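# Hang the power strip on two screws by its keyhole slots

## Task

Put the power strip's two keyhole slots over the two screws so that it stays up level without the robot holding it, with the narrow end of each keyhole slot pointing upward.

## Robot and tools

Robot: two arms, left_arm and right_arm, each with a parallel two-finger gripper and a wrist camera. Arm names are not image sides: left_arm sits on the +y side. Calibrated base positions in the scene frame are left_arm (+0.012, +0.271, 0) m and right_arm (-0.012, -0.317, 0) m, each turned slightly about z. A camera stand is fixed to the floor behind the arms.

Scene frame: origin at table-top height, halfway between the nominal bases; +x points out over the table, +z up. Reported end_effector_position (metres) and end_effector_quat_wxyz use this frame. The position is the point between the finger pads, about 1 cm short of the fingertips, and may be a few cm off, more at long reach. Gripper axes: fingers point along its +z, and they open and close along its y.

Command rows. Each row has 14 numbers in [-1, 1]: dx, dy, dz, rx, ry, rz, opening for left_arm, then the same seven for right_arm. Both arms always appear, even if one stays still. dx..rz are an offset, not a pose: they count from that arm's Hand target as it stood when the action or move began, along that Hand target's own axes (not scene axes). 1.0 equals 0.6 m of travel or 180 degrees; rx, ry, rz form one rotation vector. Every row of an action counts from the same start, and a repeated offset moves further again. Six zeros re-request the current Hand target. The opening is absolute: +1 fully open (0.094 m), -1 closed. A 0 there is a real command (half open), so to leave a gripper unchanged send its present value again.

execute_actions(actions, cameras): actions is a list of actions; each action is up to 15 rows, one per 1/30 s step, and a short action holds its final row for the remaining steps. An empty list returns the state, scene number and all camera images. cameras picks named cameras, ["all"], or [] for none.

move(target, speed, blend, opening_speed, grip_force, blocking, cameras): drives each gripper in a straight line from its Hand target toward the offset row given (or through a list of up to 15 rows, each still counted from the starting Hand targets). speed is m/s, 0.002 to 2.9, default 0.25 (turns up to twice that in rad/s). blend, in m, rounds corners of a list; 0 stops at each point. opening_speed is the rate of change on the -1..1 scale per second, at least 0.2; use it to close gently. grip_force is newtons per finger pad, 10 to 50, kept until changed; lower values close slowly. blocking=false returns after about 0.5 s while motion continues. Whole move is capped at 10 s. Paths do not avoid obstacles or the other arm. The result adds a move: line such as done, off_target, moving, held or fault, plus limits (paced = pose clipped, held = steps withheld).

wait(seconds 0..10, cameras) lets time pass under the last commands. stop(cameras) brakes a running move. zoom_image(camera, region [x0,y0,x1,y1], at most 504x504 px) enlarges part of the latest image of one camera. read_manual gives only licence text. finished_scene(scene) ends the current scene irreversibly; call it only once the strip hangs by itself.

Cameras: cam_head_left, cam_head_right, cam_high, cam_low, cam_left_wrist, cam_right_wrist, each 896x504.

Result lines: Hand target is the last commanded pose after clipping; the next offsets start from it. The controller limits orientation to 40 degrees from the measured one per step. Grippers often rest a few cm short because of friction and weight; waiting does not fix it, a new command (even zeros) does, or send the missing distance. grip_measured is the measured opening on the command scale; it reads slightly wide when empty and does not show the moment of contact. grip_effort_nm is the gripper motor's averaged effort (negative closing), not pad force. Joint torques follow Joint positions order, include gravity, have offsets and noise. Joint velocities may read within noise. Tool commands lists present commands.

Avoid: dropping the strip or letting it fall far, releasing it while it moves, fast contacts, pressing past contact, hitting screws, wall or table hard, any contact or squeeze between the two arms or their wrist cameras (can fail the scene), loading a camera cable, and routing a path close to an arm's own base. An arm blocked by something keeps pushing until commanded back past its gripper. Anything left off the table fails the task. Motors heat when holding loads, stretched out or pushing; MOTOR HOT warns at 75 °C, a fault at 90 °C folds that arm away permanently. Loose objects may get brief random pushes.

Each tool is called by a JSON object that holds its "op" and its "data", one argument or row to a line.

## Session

{"op": "execute_actions", "data": {
  "actions": []
}}

Scene clock: 0.00 s.
left_arm: end_effector_position=(+0.4199, +0.2842, +0.1035) grip_measured=+1.000 grip_effort_nm=n/a end_effector_quat_wxyz=(+0.562, -0.050, +0.822, +0.083) | right_arm: end_effector_position=(+0.3855, -0.3699, +0.0908) grip_measured=+1.000 grip_effort_nm=n/a end_effector_quat_wxyz=(+0.572, +0.074, +0.814, -0.073)
Joint positions: left_arm=[-0.075 1.538 0.452 0.707 -0.28 -0.023 0.094] | right_arm=[-0.023 1.58 0.374 0.861 0.136 0.012 0.094]
Joint velocities: within noise
Joint torques (N m): no reading
Heat: left arm: 35 °C; right arm: 28 °C.
Hand target: left_arm +0.4235, +0.2845, +0.1130; +0.571, -0.052, +0.815, +0.082 | right_arm +0.3901, -0.3701, +0.1026; +0.585, +0.074, +0.804, -0.073
Tool commands: left_gripper/opening=+1.0 right_gripper/opening=+1.0

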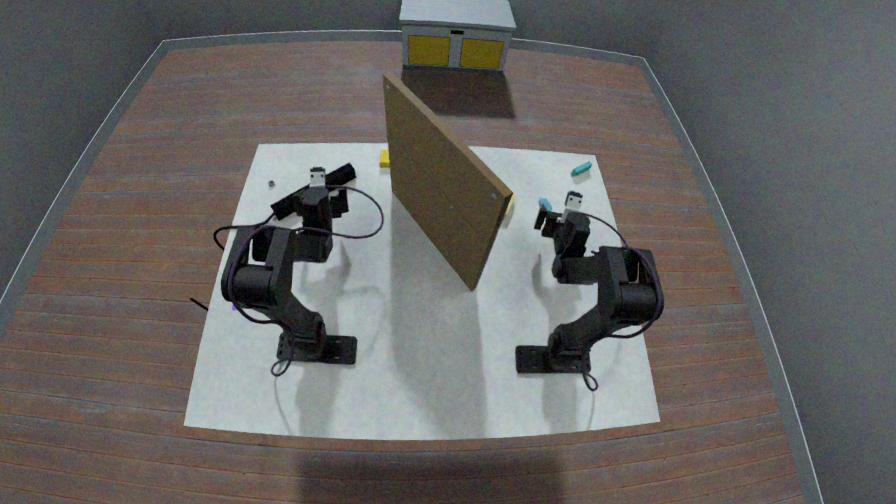

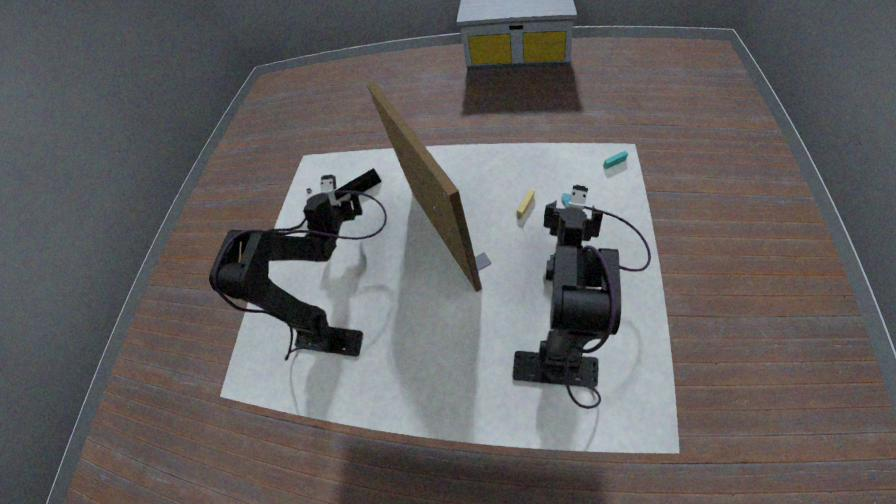

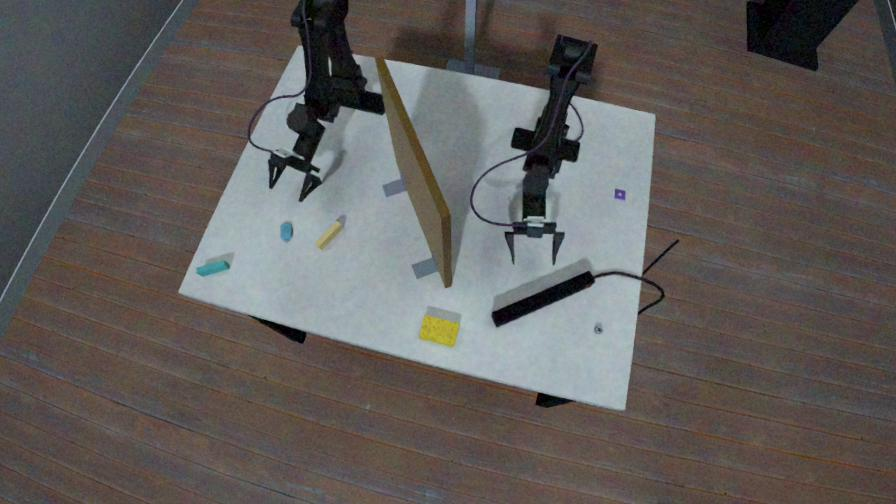

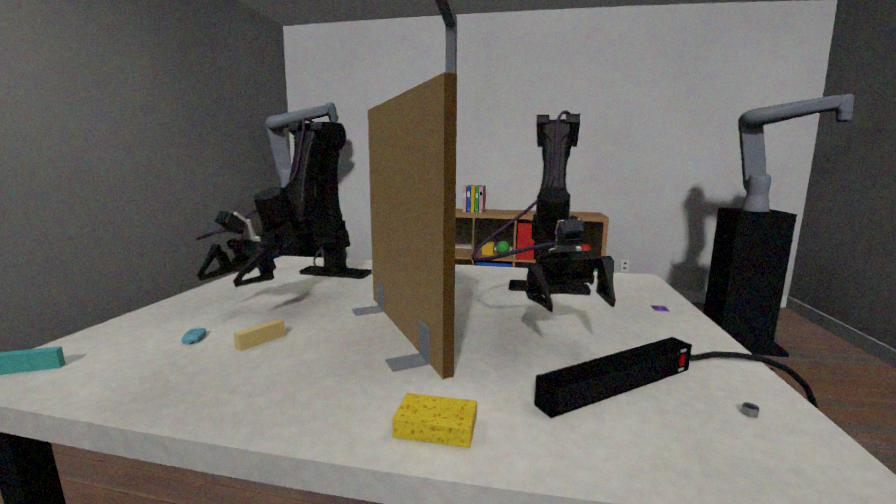

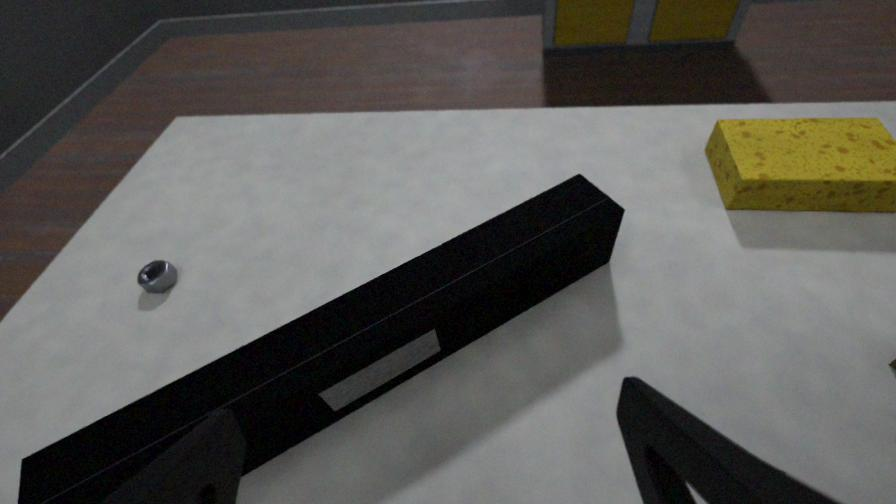

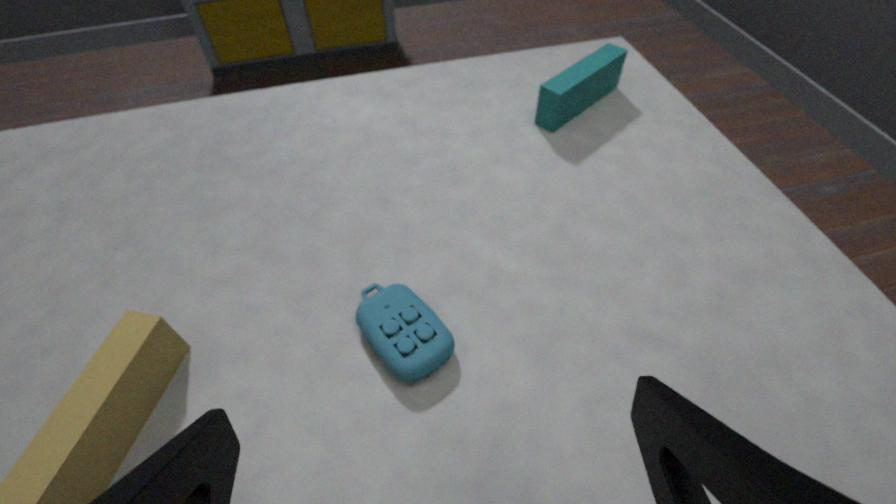

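{"op": "zoom_image", "data": {
  "camera": "cam_left_wrist",
  "region": [0, 150, 500, 504]
}}

{"op": "zoom_image", "data": {
  "camera": "cam_left_wrist",
  "region": [396, 150, 896, 504]
}}

{"op": "zoom_image", "data": {
  "camera": "cam_low",
  "region": [520, 320, 720, 430]
}}

{"op": "zoom_image", "data": {
  "camera": "cam_head_left",
  "region": [340, 60, 540, 300]
}}

Scaled by 1.008.

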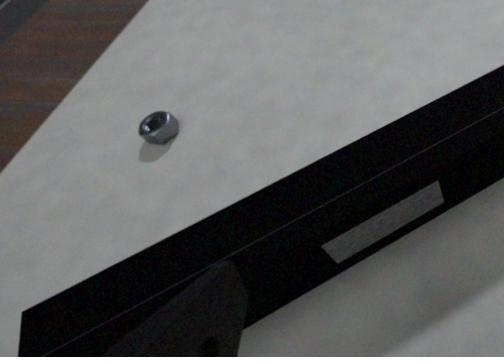

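Scaled by 1.008.

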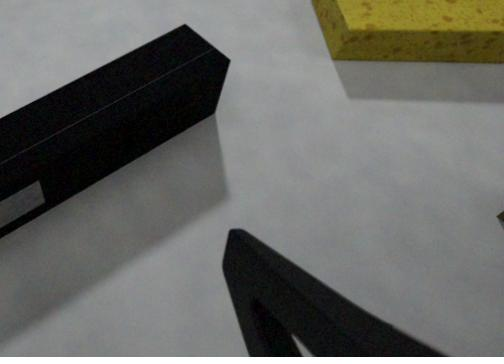

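Scaled by 2.520.

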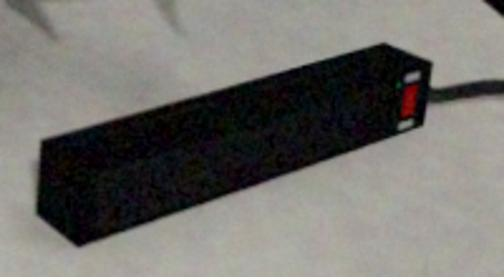

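Scaled by 2.100.

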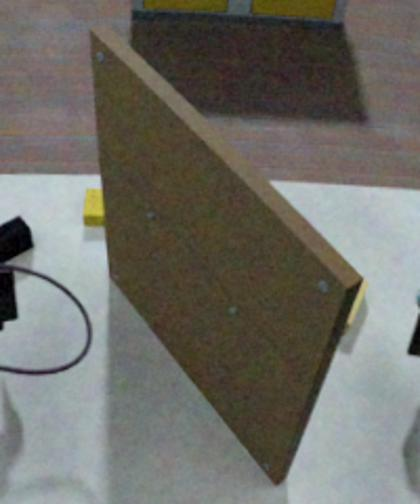

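{"op": "zoom_image", "data": {
  "camera": "cam_left_wrist",
  "region": [440, 220, 620, 340]
}}

{"op": "zoom_image", "data": {
  "camera": "cam_left_wrist",
  "region": [160, 360, 340, 480]
}}

Scaled by 2.800.

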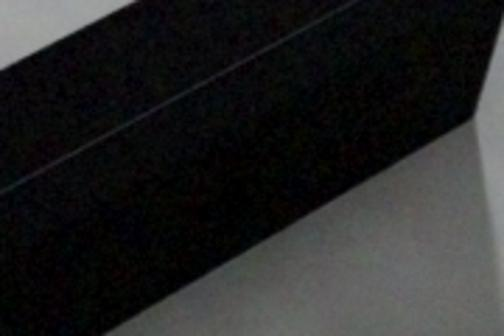

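Scaled by 2.800.

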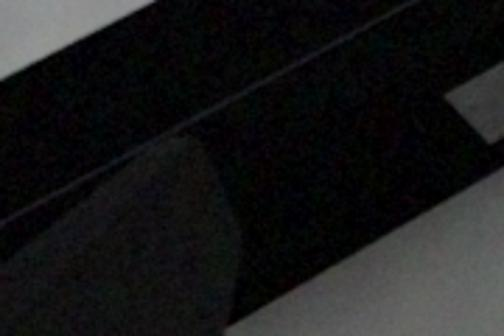

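{"op": "move", "data": {
  "target": [0.1137,0.0042,0.0205,-0.1325,0.0105,-0.047,1,0,0,0,0,0,0,1],
  "cameras": ["cam_left_wrist"]
}}

{"op": "zoom_image", "data": {
  "camera": "cam_left_wrist",
  "region": [0, 0, 448, 400]
}}

{"op": "zoom_image", "data": {
  "camera": "cam_left_wrist",
  "region": [448, 0, 896, 400]
}}

Scene clock: 65.87 s.
left_arm: end_effector_position=(+0.4034, +0.2897, +0.0375) grip_measured=+1.000 grip_effort_nm=-0.02 end_effector_quat_wxyz=(+0.524, -0.214, +0.798, +0.206) | right_arm: end_effector_position=(+0.3855, -0.3699, +0.0908) grip_measured=+1.000 grip_effort_nm=0.02 end_effector_quat_wxyz=(+0.572, +0.074, +0.814, -0.073)
Joint positions: left_arm=[-0.293 1.883 0.521 0.77 -0.856 -0.357 0.094] | right_arm=[-0.023 1.58 0.374 0.861 0.136 0.012 0.094]
Joint torques (N m): left_arm=[-0.49 -4.9 6.13 1.5 -0.61 -0.17] | right_arm=[0.02 -5.5 5.15 1.99 0.05 0.01]
Heat: left arm: 37 °C; right arm: 34 °C.
Hand target: left_arm +0.4110, +0.2899, +0.0450; +0.539, -0.230, +0.784, +0.206 | right_arm +0.3901, -0.3701, +0.1026; +0.585, +0.074, +0.804, -0.073
Off the commanded pose: left_arm 0.011 m, 3 deg | right_arm 0.013 m, 2 deg.
move: off_target (left_arm, right_arm)
Images, in order (width x height): cam_left_wrist 896x504.

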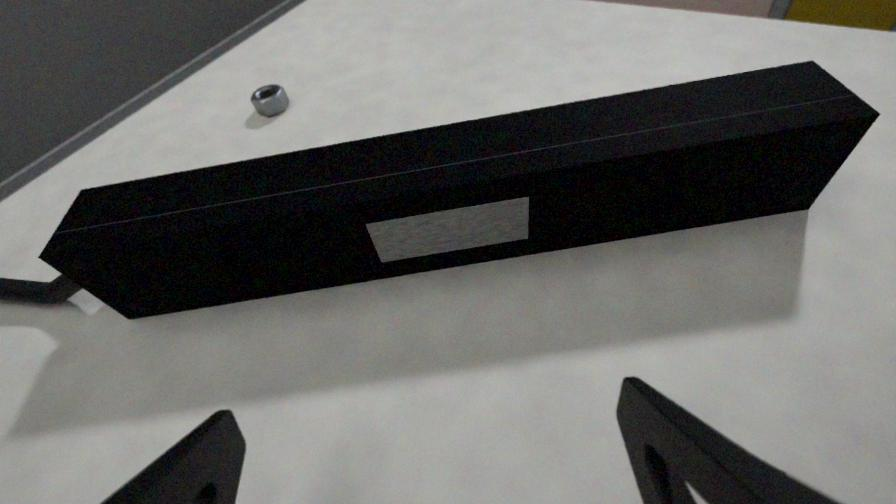

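Scaled by 1.125.

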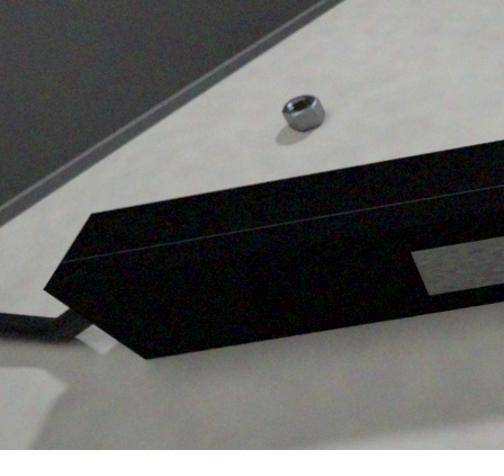

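Scaled by 1.125.

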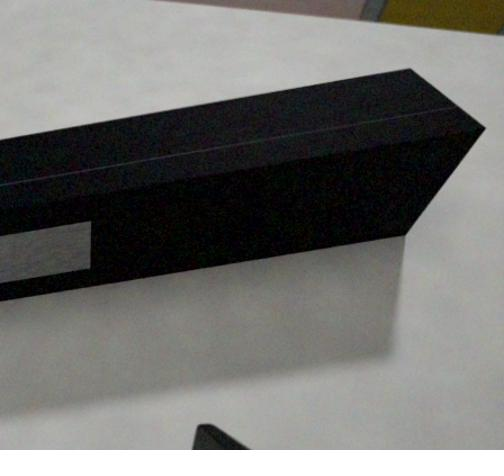

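{"op": "zoom_image", "data": {
  "camera": "cam_left_wrist",
  "region": [225, 225, 285, 295]
}}

{"op": "zoom_image", "data": {
  "camera": "cam_left_wrist",
  "region": [620, 160, 690, 240]
}}

Scaled by 7.200.

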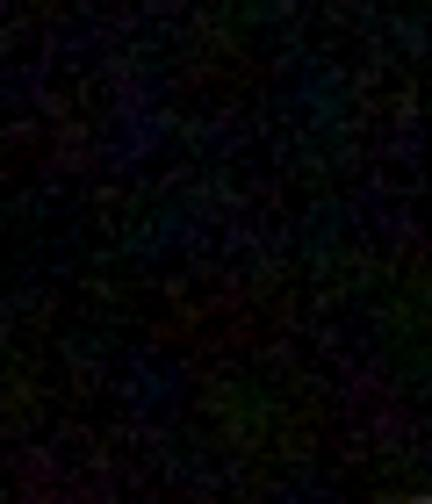

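Scaled by 6.300.

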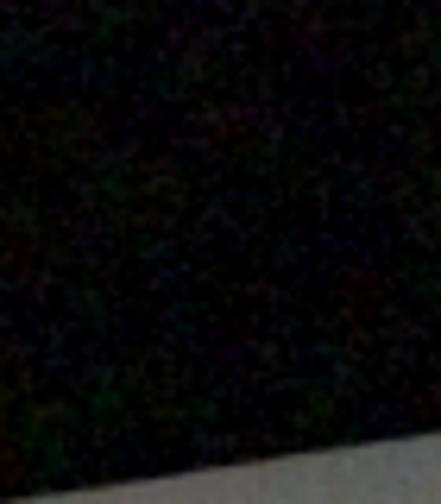

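{"op": "move", "data": {
  "target": [
    [-0.157,0.0125,-0.056,0.05,0.04,0.05,1,0,0,0,0,0,0,1],
    [-0.202,0.07,0.059,0.314,0.288,0.411,1,0,0,0,0,0,0,1]
  ],
  "speed": 0.25,
  "blend": 0.02,
  "cameras": ["cam_left_wrist"]
}}

Scene clock: 159.87 s.
left_arm: end_effector_position=(+0.4525, +0.3549, +0.1507) grip_measured=+1.000 grip_effort_nm=-0.03 end_effector_quat_wxyz=(+0.036, +0.446, +0.894, +0.023) | right_arm: end_effector_position=(+0.3855, -0.3699, +0.0908) grip_measured=+1.000 grip_effort_nm=0.02 end_effector_quat_wxyz=(+0.572, +0.074, +0.814, -0.073)
Joint positions: left_arm=[0.206 2.257 2.33 -1.558 0.006 1.113 0.094] | right_arm=[-0.023 1.58 0.374 0.861 0.136 0.012 0.094]
Joint torques (N m): left_arm=[0.47 -8.36 8.57 -0.1 -0.11 0.22] | right_arm=[-0.05 -5.68 5.22 1.99 0.04 -0.01]
Heat: left arm: 37 °C; right arm: 38 °C.
Hand target: left_arm +0.4512, +0.3609, +0.1501; +0.000, +0.447, +0.894, +0.000 | right_arm +0.3901, -0.3701, +0.1026; +0.585, +0.074, +0.804, -0.073
Off the commanded pose: left_arm 0.006 m, 5 deg | right_arm 0.013 m, 2 deg.
joint sent to its limit (left arm) — joint 4 (wrist pitch), lower limit. The joint targets are off in position and orientation.
move: off_target (left_arm, right_arm)
Images, in order (width x height): cam_left_wrist 896x504.

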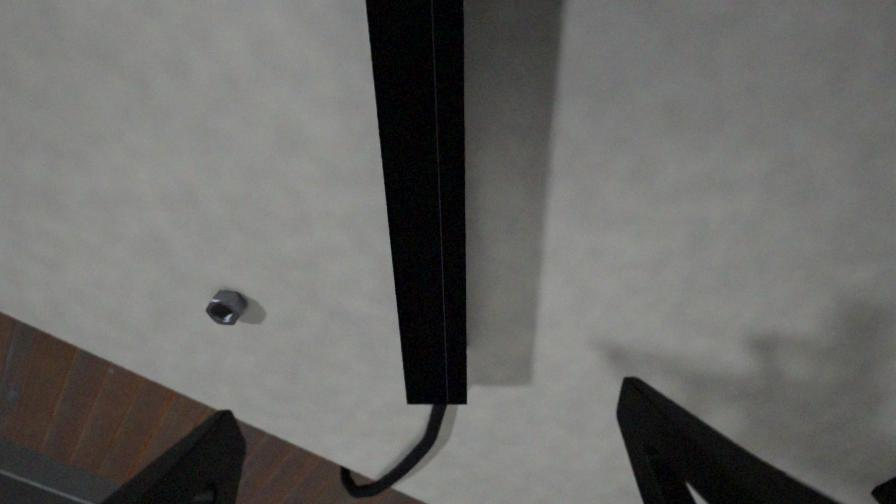

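{"op": "move", "data": {
  "target": [
    [0,0,0.15,0,0,0,1,0,0,0,0,0,0,1],
    [0,0,0.208,0,0,0,1,0,0,0,0,0,0,1]
  ],
  "speed": [0.2,0.08],
  "cameras": ["cam_left_wrist","cam_low"]
}}

Scene clock: 169.70 s.
left_arm: end_effector_position=(+0.4509, +0.3550, +0.0367) grip_measured=+1.000 grip_effort_nm=-0.03 end_effector_quat_wxyz=(+0.005, +0.446, +0.895, +0.001) | right_arm: end_effector_position=(+0.3855, -0.3699, +0.0908) grip_measured=+1.000 grip_effort_nm=0.02 end_effector_quat_wxyz=(+0.572, +0.074, +0.814, -0.073)
Joint positions: left_arm=[0.206 2.291 1.933 -1.202 0.004 1.113 0.094] | right_arm=[-0.023 1.58 0.374 0.861 0.136 0.012 0.094]
Joint torques (N m): left_arm=[0.43 -8.77 5.3 0.28 -0.05 0.17] | right_arm=[0.1 -5.53 5.26 1.98 0.07 0.04]
Heat: left arm: 37 °C; right arm: 38 °C.
Hand target: left_arm +0.4511, +0.3609, +0.0253; +0.000, +0.448, +0.894, +0.000 | right_arm +0.3901, -0.3701, +0.1026; +0.585, +0.074, +0.804, -0.073
Off the commanded pose: left_arm 0.013 m, 1 deg | right_arm 0.013 m, 2 deg.
move: off_target (left_arm, right_arm)
Images, in order (width x height): cam_low 896x504, cam_left_wrist 896x504.

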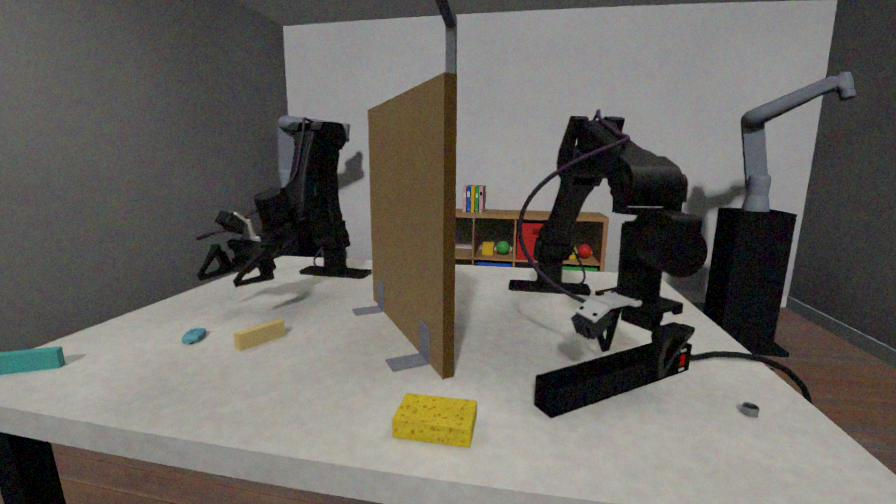

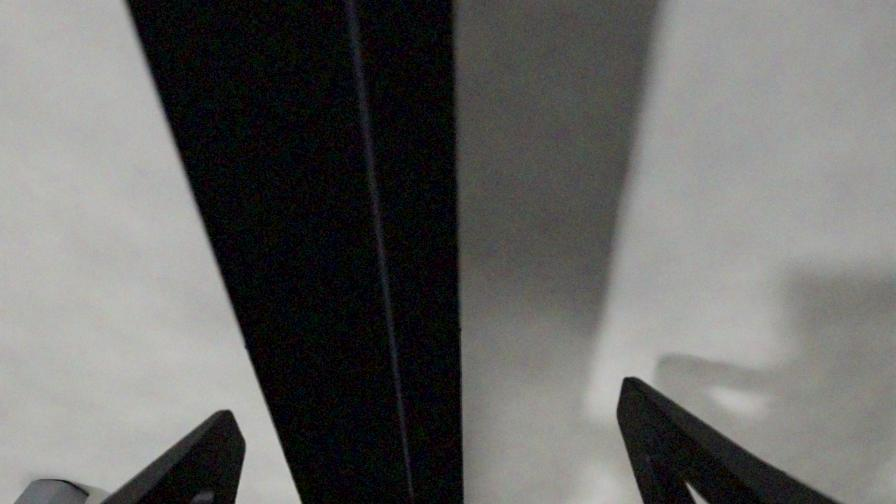

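{"op": "move", "data": {
  "target": [
    [0,0.016,0.012,0,0,0,1,0,0,0,0,0,0,1],
    [0,0.016,0.012,0,0,0,-0.36,0,0,0,0,0,0,1]
  ],
  "speed": 0.08,
  "opening_speed": 0.6,
  "cameras": ["cam_left_wrist"]
}}

Scene clock: 178.37 s.
left_arm: end_effector_position=(+0.4486, +0.3646, +0.0186) grip_measured=-0.287 grip_effort_nm=-1.05 end_effector_quat_wxyz=(-0.010, +0.445, +0.895, -0.005) | right_arm: end_effector_position=(+0.3855, -0.3699, +0.0908) grip_measured=+1.000 grip_effort_nm=0.02 end_effector_quat_wxyz=(+0.572, +0.074, +0.814, -0.073)
Joint positions: left_arm=[0.224 2.337 1.939 -1.194 -0.005 1.13 0.034] | right_arm=[-0.023 1.58 0.374 0.861 0.136 0.012 0.094]
Joint torques (N m): left_arm=[0.58 -8.84 8.59 0.06 0.06 0.08] | right_arm=[-0.05 -5.52 5.14 1.99 0.04 0.02]
Heat: left arm: 37 °C; right arm: 39 °C.
Hand target: left_arm +0.4588, +0.3667, +0.0181; +0.000, +0.447, +0.894, +0.000 | right_arm +0.3901, -0.3701, +0.1026; +0.585, +0.074, +0.804, -0.073
Off the commanded pose: left_arm 0.010 m, 1 deg | right_arm 0.013 m, 2 deg.
move: off_target (right_arm); target 2's new opening was sent with left_arm's hand 0.012 m and 2 deg from that target
Images, in order (width x height): cam_left_wrist 896x504.

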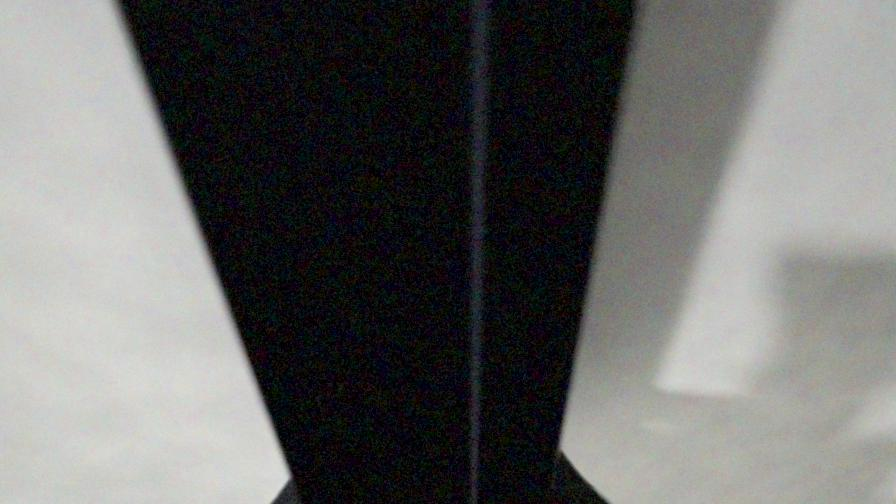

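{"op": "move", "data": {
  "target": [
    [0,0,-0.085,0,0,0,-0.36,0,0,0,0,0,0,1],
    [0,0,-0.085,-0.289,0,0,-0.36,0,0,0,0,0,0,1]
  ],
  "speed": 0.15,
  "blend": 0.01,
  "cameras": ["all"]
}}

Scene clock: 198.97 s.
left_arm: end_effector_position=(+0.4448, +0.3636, +0.0358) grip_measured=-0.290 grip_effort_nm=-1.05 end_effector_quat_wxyz=(+0.162, +0.423, +0.821, +0.349) | right_arm: end_effector_position=(+0.3855, -0.3699, +0.0908) grip_measured=+1.000 grip_effort_nm=0.02 end_effector_quat_wxyz=(+0.572, +0.074, +0.814, -0.073)
Joint positions: left_arm=[0.057 1.837 0.929 0.024 -0.426 1.145 0.033] | right_arm=[-0.023 1.58 0.374 0.861 0.136 0.012 0.094]
Joint torques (N m): left_arm=[-0.55 -10.73 5.63 1.85 -0.79 0.13] | right_arm=[-0.05 -5.53 5.26 1.99 0.03 0.02]
Heat: left arm: 38 °C; right arm: 39 °C.
Hand target: left_arm +0.4588, +0.3667, +0.0691; +0.196, +0.402, +0.804, +0.392 | right_arm +0.3901, -0.3701, +0.1026; +0.585, +0.074, +0.804, -0.073
Off the commanded pose: left_arm 0.036 m, 7 deg | right_arm 0.013 m, 2 deg.
move: off_target (left_arm, right_arm)

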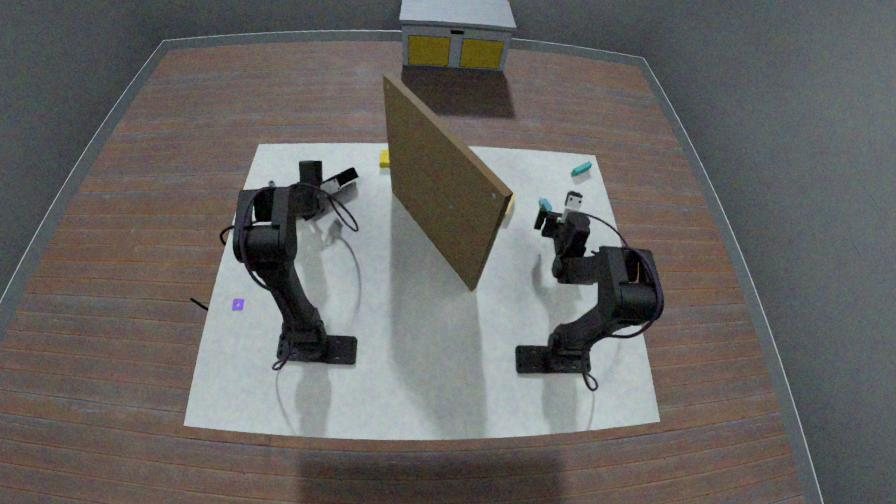

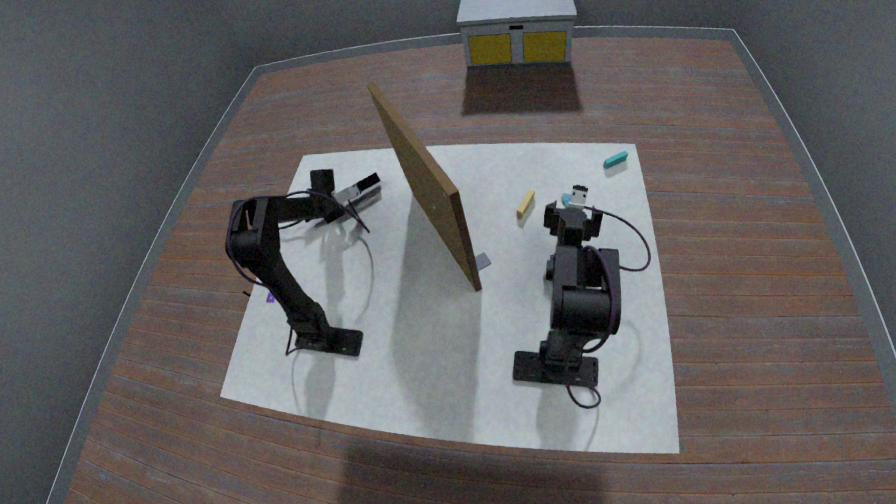

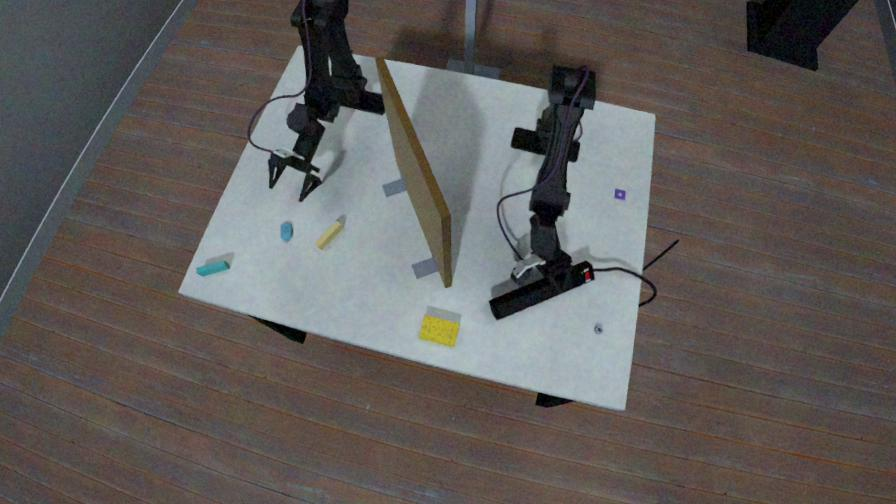

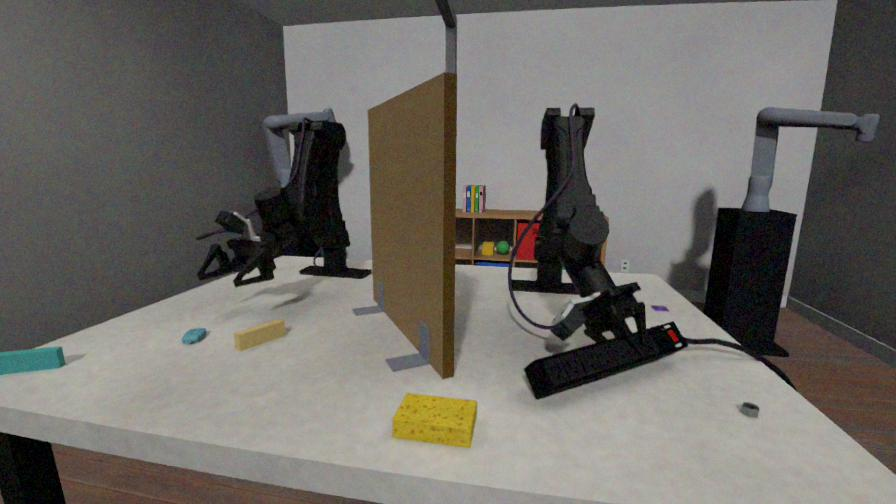

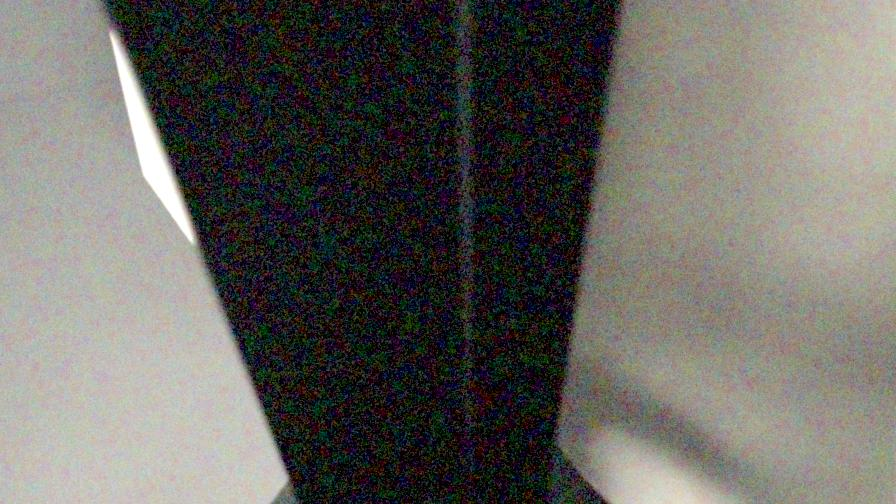

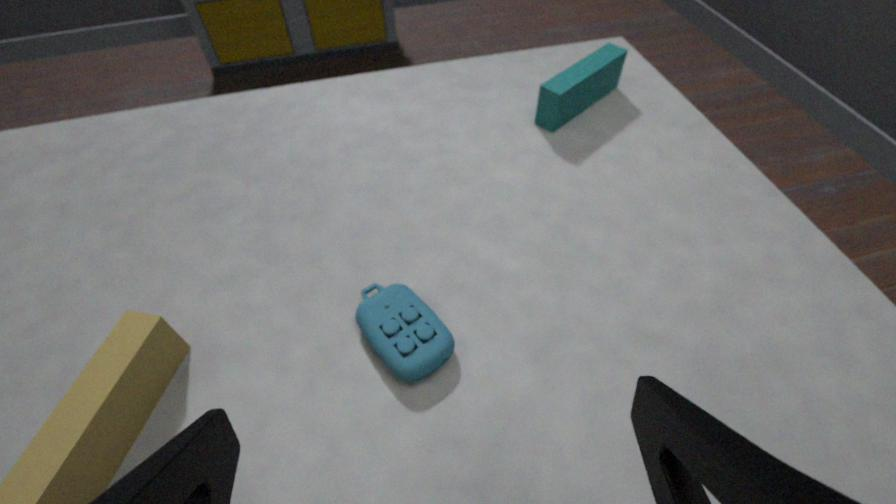

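{"op": "move", "data": {
  "target": [0,-0.0158,0.0123,-0.045,0,0,-0.36,0,0,0,0,0,0,1],
  "speed": 0.06,
  "cameras": ["cam_low"]
}}

{"op": "zoom_image", "data": {
  "camera": "cam_low",
  "region": [500, 260, 720, 420]
}}

Scene clock: 207.83 s.
left_arm: end_effector_position=(+0.4486, +0.3650, +0.0426) grip_measured=-0.290 grip_effort_nm=-1.05 end_effector_quat_wxyz=(+0.208, +0.403, +0.789, +0.414) | right_arm: end_effector_position=(+0.3855, -0.3699, +0.0908) grip_measured=+1.000 grip_effort_nm=0.02 end_effector_quat_wxyz=(+0.572, +0.074, +0.814, -0.073)
Joint positions: left_arm=[0.034 1.837 0.79 0.342 -0.495 1.193 0.033] | right_arm=[-0.023 1.58 0.374 0.861 0.136 0.012 0.094]
Joint torques (N m): left_arm=[-0.68 -6.09 5.42 2.13 -0.77 0.18] | right_arm=[-0.08 -5.57 5.03 1.99 0 0.01]
Heat: left arm: 37 °C; right arm: 39 °C.
Hand target: left_arm +0.4587, +0.3667, +0.0571; +0.224, +0.387, +0.774, +0.448 | right_arm +0.3901, -0.3701, +0.1026; +0.585, +0.074, +0.804, -0.073
Off the commanded pose: left_arm 0.018 m, 5 deg | right_arm 0.013 m, 2 deg.
move: off_target (left_arm, right_arm)
Images, in order (width x height): cam_low 896x504.

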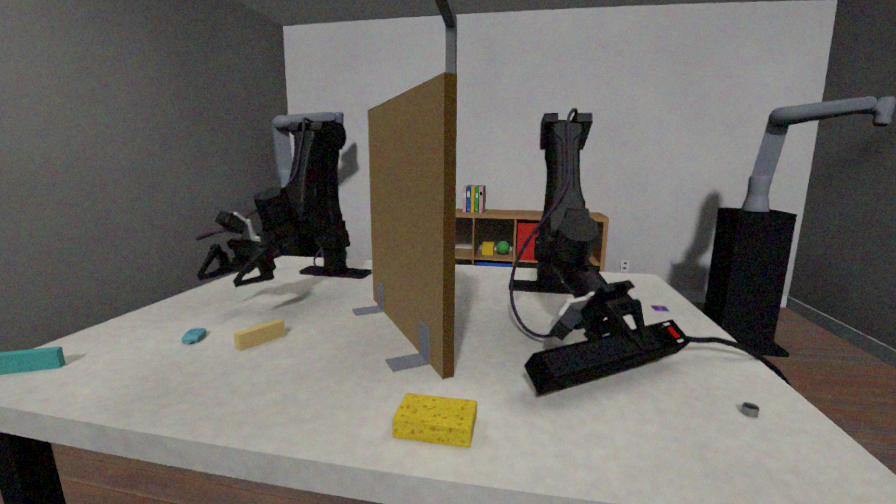

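Scaled by 2.291.

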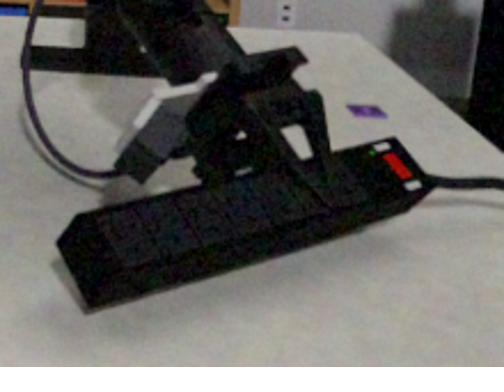

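{"op": "move", "data": {
  "target": [0,-0.032,0.018,0,0,0,-0.36,0,0,0,0,0,0,1],
  "speed": 0.06,
  "cameras": ["cam_low"]
}}

{"op": "zoom_image", "data": {
  "camera": "cam_low",
  "region": [500, 260, 720, 420]
}}

Scene clock: 213.97 s.
left_arm: end_effector_position=(+0.4511, +0.3649, +0.0247) grip_measured=-0.290 grip_effort_nm=-1.05 end_effector_quat_wxyz=(+0.211, +0.401, +0.786, +0.420) | right_arm: end_effector_position=(+0.3855, -0.3699, +0.0908) grip_measured=+1.000 grip_effort_nm=0.02 end_effector_quat_wxyz=(+0.572, +0.074, +0.814, -0.073)
Joint positions: left_arm=[0.031 1.909 0.768 0.451 -0.503 1.199 0.033] | right_arm=[-0.023 1.58 0.374 0.861 0.136 0.012 0.094]
Joint torques (N m): left_arm=[-0.65 -6.2 4.86 2.07 -0.7 0.15] | right_arm=[-0.12 -5.72 5.16 2 0.02 0]
Heat: left arm: 37 °C; right arm: 40 °C.
Hand target: left_arm +0.4586, +0.3665, +0.0351; +0.224, +0.387, +0.774, +0.448 | right_arm +0.3901, -0.3701, +0.1026; +0.585, +0.074, +0.804, -0.073
Off the commanded pose: left_arm 0.013 m, 4 deg | right_arm 0.013 m, 2 deg.
move: off_target (left_arm, right_arm)
Images, in order (width x height): cam_low 896x504.

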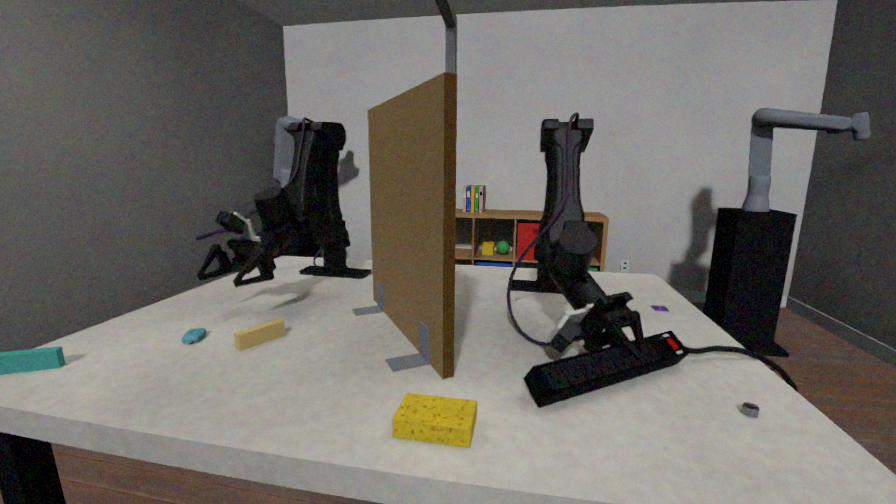

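Scaled by 2.291.

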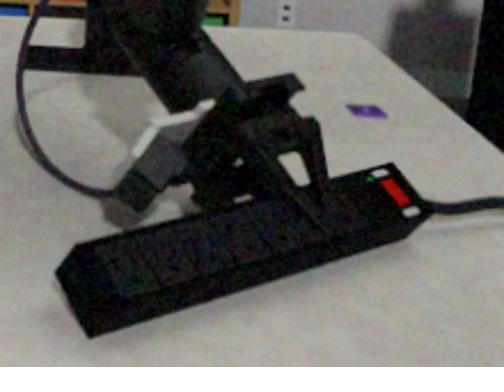

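{"op": "move", "data": {
  "target": [0,0,0,0,0,0,-0.08,0,0,0,0,0,0,1],
  "opening_speed": 0.2,
  "cameras": ["cam_low"]
}}

{"op": "zoom_image", "data": {
  "camera": "cam_low",
  "region": [500, 260, 720, 420]
}}

Scene clock: 220.17 s.
left_arm: end_effector_position=(+0.4530, +0.3656, +0.0289) grip_measured=-0.081 grip_effort_nm=0.04 end_effector_quat_wxyz=(+0.213, +0.399, +0.782, +0.430) | right_arm: end_effector_position=(+0.3855, -0.3699, +0.0908) grip_measured=+1.000 grip_effort_nm=0.02 end_effector_quat_wxyz=(+0.572, +0.074, +0.814, -0.073)
Joint positions: left_arm=[0.026 1.909 0.768 0.47 -0.52 1.207 0.043] | right_arm=[-0.023 1.58 0.374 0.861 0.136 0.012 0.094]
Joint torques (N m): left_arm=[-0.65 -6.05 4.82 1.95 -0.5 0.06] | right_arm=[-0.13 -5.63 5.24 2.01 0.04 -0.02]
Heat: left arm: 37 °C; right arm: 40 °C.
Hand target: left_arm +0.4586, +0.3666, +0.0351; +0.224, +0.387, +0.774, +0.448 | right_arm +0.3901, -0.3701, +0.1026; +0.585, +0.074, +0.804, -0.073
Off the commanded pose: left_arm 0.008 m, 3 deg | right_arm 0.013 m, 2 deg.
move: off_target (left_arm, right_arm)
Images, in order (width x height): cam_low 896x504.

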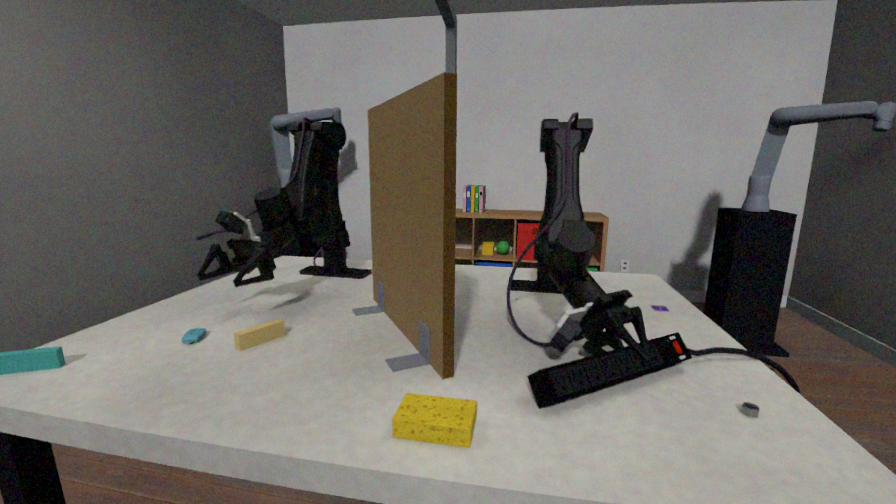

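Scaled by 2.291.

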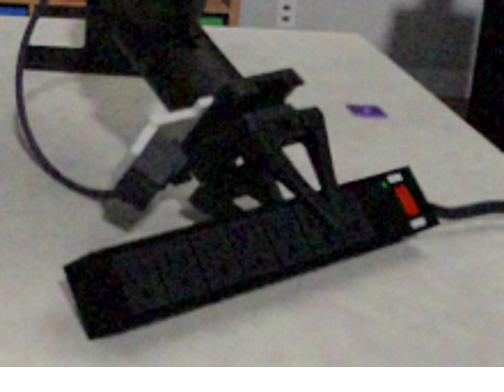

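{"op": "move", "data": {
  "target": [0,-0.057,-0.15,0,0,0,0.25,0,0,0,0,0,0,1],
  "opening_speed": 0.4,
  "speed": 0.06,
  "cameras": ["cam_low","cam_left_wrist","cam_head_left"]
}}

{"op": "zoom_image", "data": {
  "camera": "cam_low",
  "region": [500, 260, 720, 420]
}}

Scene clock: 228.43 s.
left_arm: end_effector_position=(+0.3889, +0.3054, +0.0448) grip_measured=+0.249 grip_effort_nm=0.06 end_effector_quat_wxyz=(+0.231, +0.396, +0.770, +0.443) | right_arm: end_effector_position=(+0.3855, -0.3699, +0.0908) grip_measured=+1.000 grip_effort_nm=0.02 end_effector_quat_wxyz=(+0.572, +0.074, +0.814, -0.073)
Joint positions: left_arm=[-0.207 1.681 0.524 0.443 -0.701 1.055 0.059] | right_arm=[-0.023 1.58 0.374 0.861 0.136 0.012 0.094]
Joint torques (N m): left_arm=[-0.46 -7.84 4.37 0.8 -0.53 -0.19] | right_arm=[-0.14 -5.57 5.22 1.98 0.05 0]
Heat: left arm: 37 °C; right arm: 40 °C.
Hand target: left_arm +0.3825, +0.3095, +0.0503; +0.224, +0.387, +0.774, +0.448 | right_arm +0.3901, -0.3701, +0.1026; +0.585, +0.074, +0.804, -0.073
Off the commanded pose: left_arm 0.009 m, 1 deg | right_arm 0.013 m, 2 deg.
move: off_target (right_arm)
Images, in order (width x height): cam_head_left 896x504, cam_low 896x504, cam_left_wrist 896x504.

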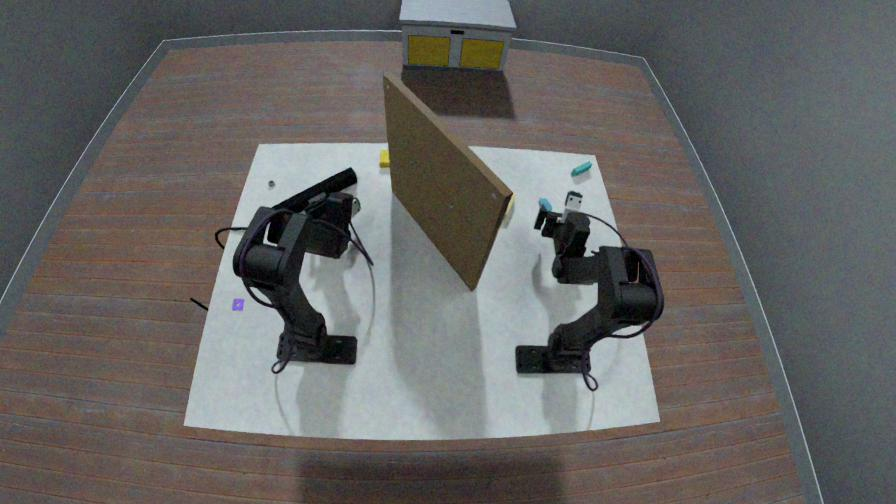

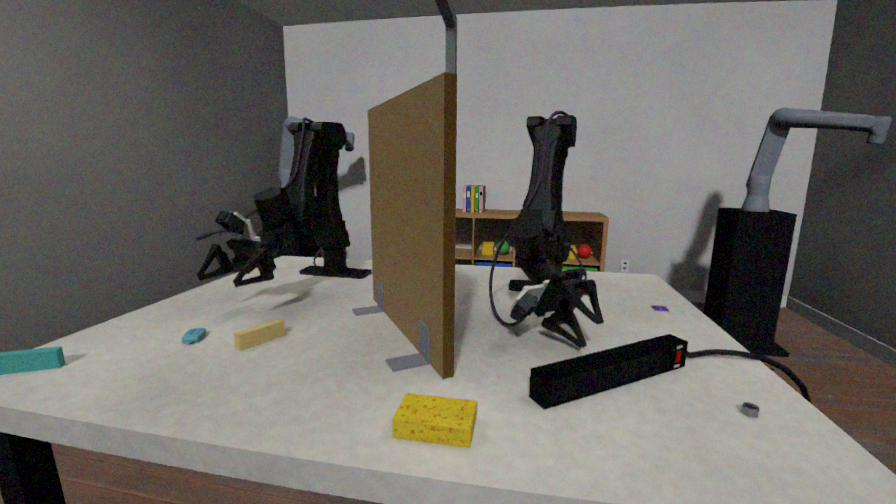

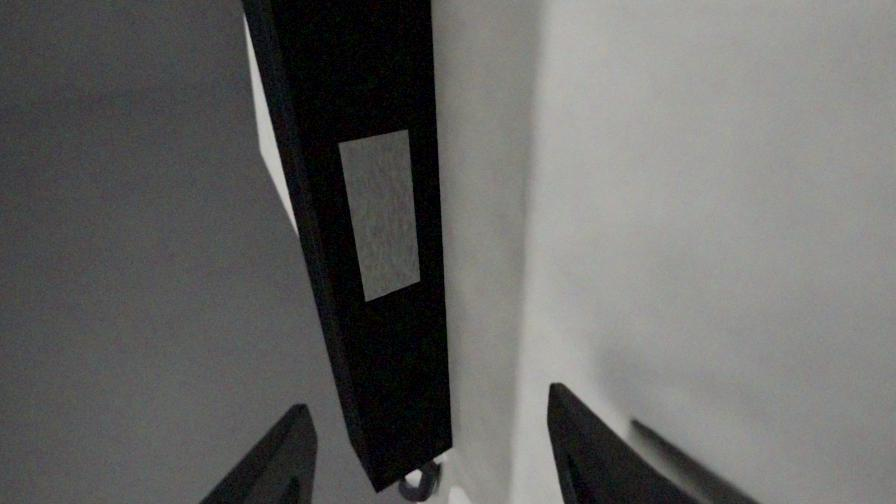

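Scaled by 2.291.

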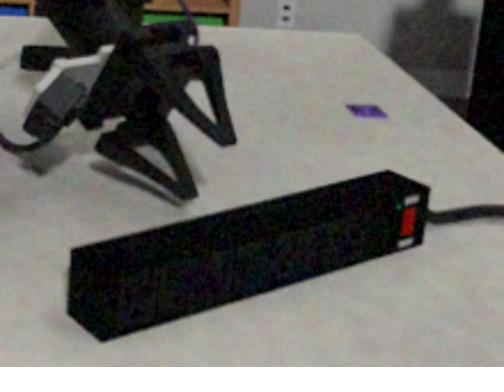

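{"op": "move", "data": {
  "target": [
    [0,0.1445,-0.083,0.1,0,0,1,0,0,0,0,0,0,1],
    [0.004,0.2217,0.05,0.333,0,0,1,0,0,0,0,0,0,1]
  ],
  "speed": 0.25,
  "blend": 0.02,
  "cameras": ["cam_left_wrist"]
}}

Scene clock: 245.20 s.
left_arm: end_effector_position=(+0.4547, +0.3708, +0.1507) grip_measured=+0.999 grip_effort_nm=0.05 end_effector_quat_wxyz=(+0.030, +0.440, +0.896, +0.039) | right_arm: end_effector_position=(+0.3855, -0.3699, +0.0908) grip_measured=+1.000 grip_effort_nm=0.02 end_effector_quat_wxyz=(+0.572, +0.074, +0.814, -0.073)
Joint positions: left_arm=[0.227 2.274 2.358 -1.558 -0.025 1.124 0.094] | right_arm=[-0.023 1.58 0.374 0.861 0.136 0.012 0.094]
Joint torques (N m): left_arm=[0.12 -8.49 8.47 -0.09 0.21 0.15] | right_arm=[-0.02 -5.52 5.22 1.99 0.03 -0.01]
Heat: left arm: 37 °C; right arm: 40 °C.
Hand target: left_arm +0.4550, +0.3668, +0.1506; +0.000, +0.448, +0.894, +0.001 | right_arm +0.3901, -0.3701, +0.1026; +0.585, +0.074, +0.804, -0.073
Off the commanded pose: left_arm 0.004 m, 6 deg | right_arm 0.013 m, 2 deg.
joint sent to its limit (left arm) — joint 4 (wrist pitch), lower limit. The joint targets are off in position and orientation.
move: off_target (left_arm, right_arm)
Images, in order (width x height): cam_left_wrist 896x504.

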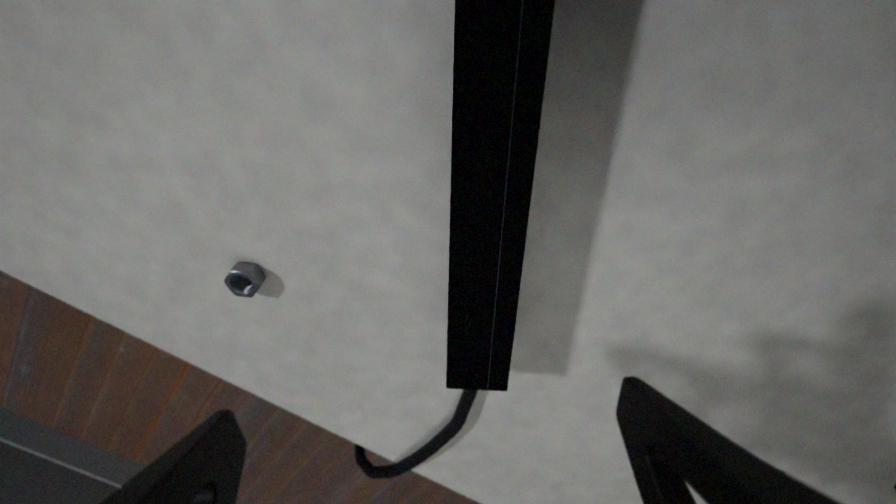

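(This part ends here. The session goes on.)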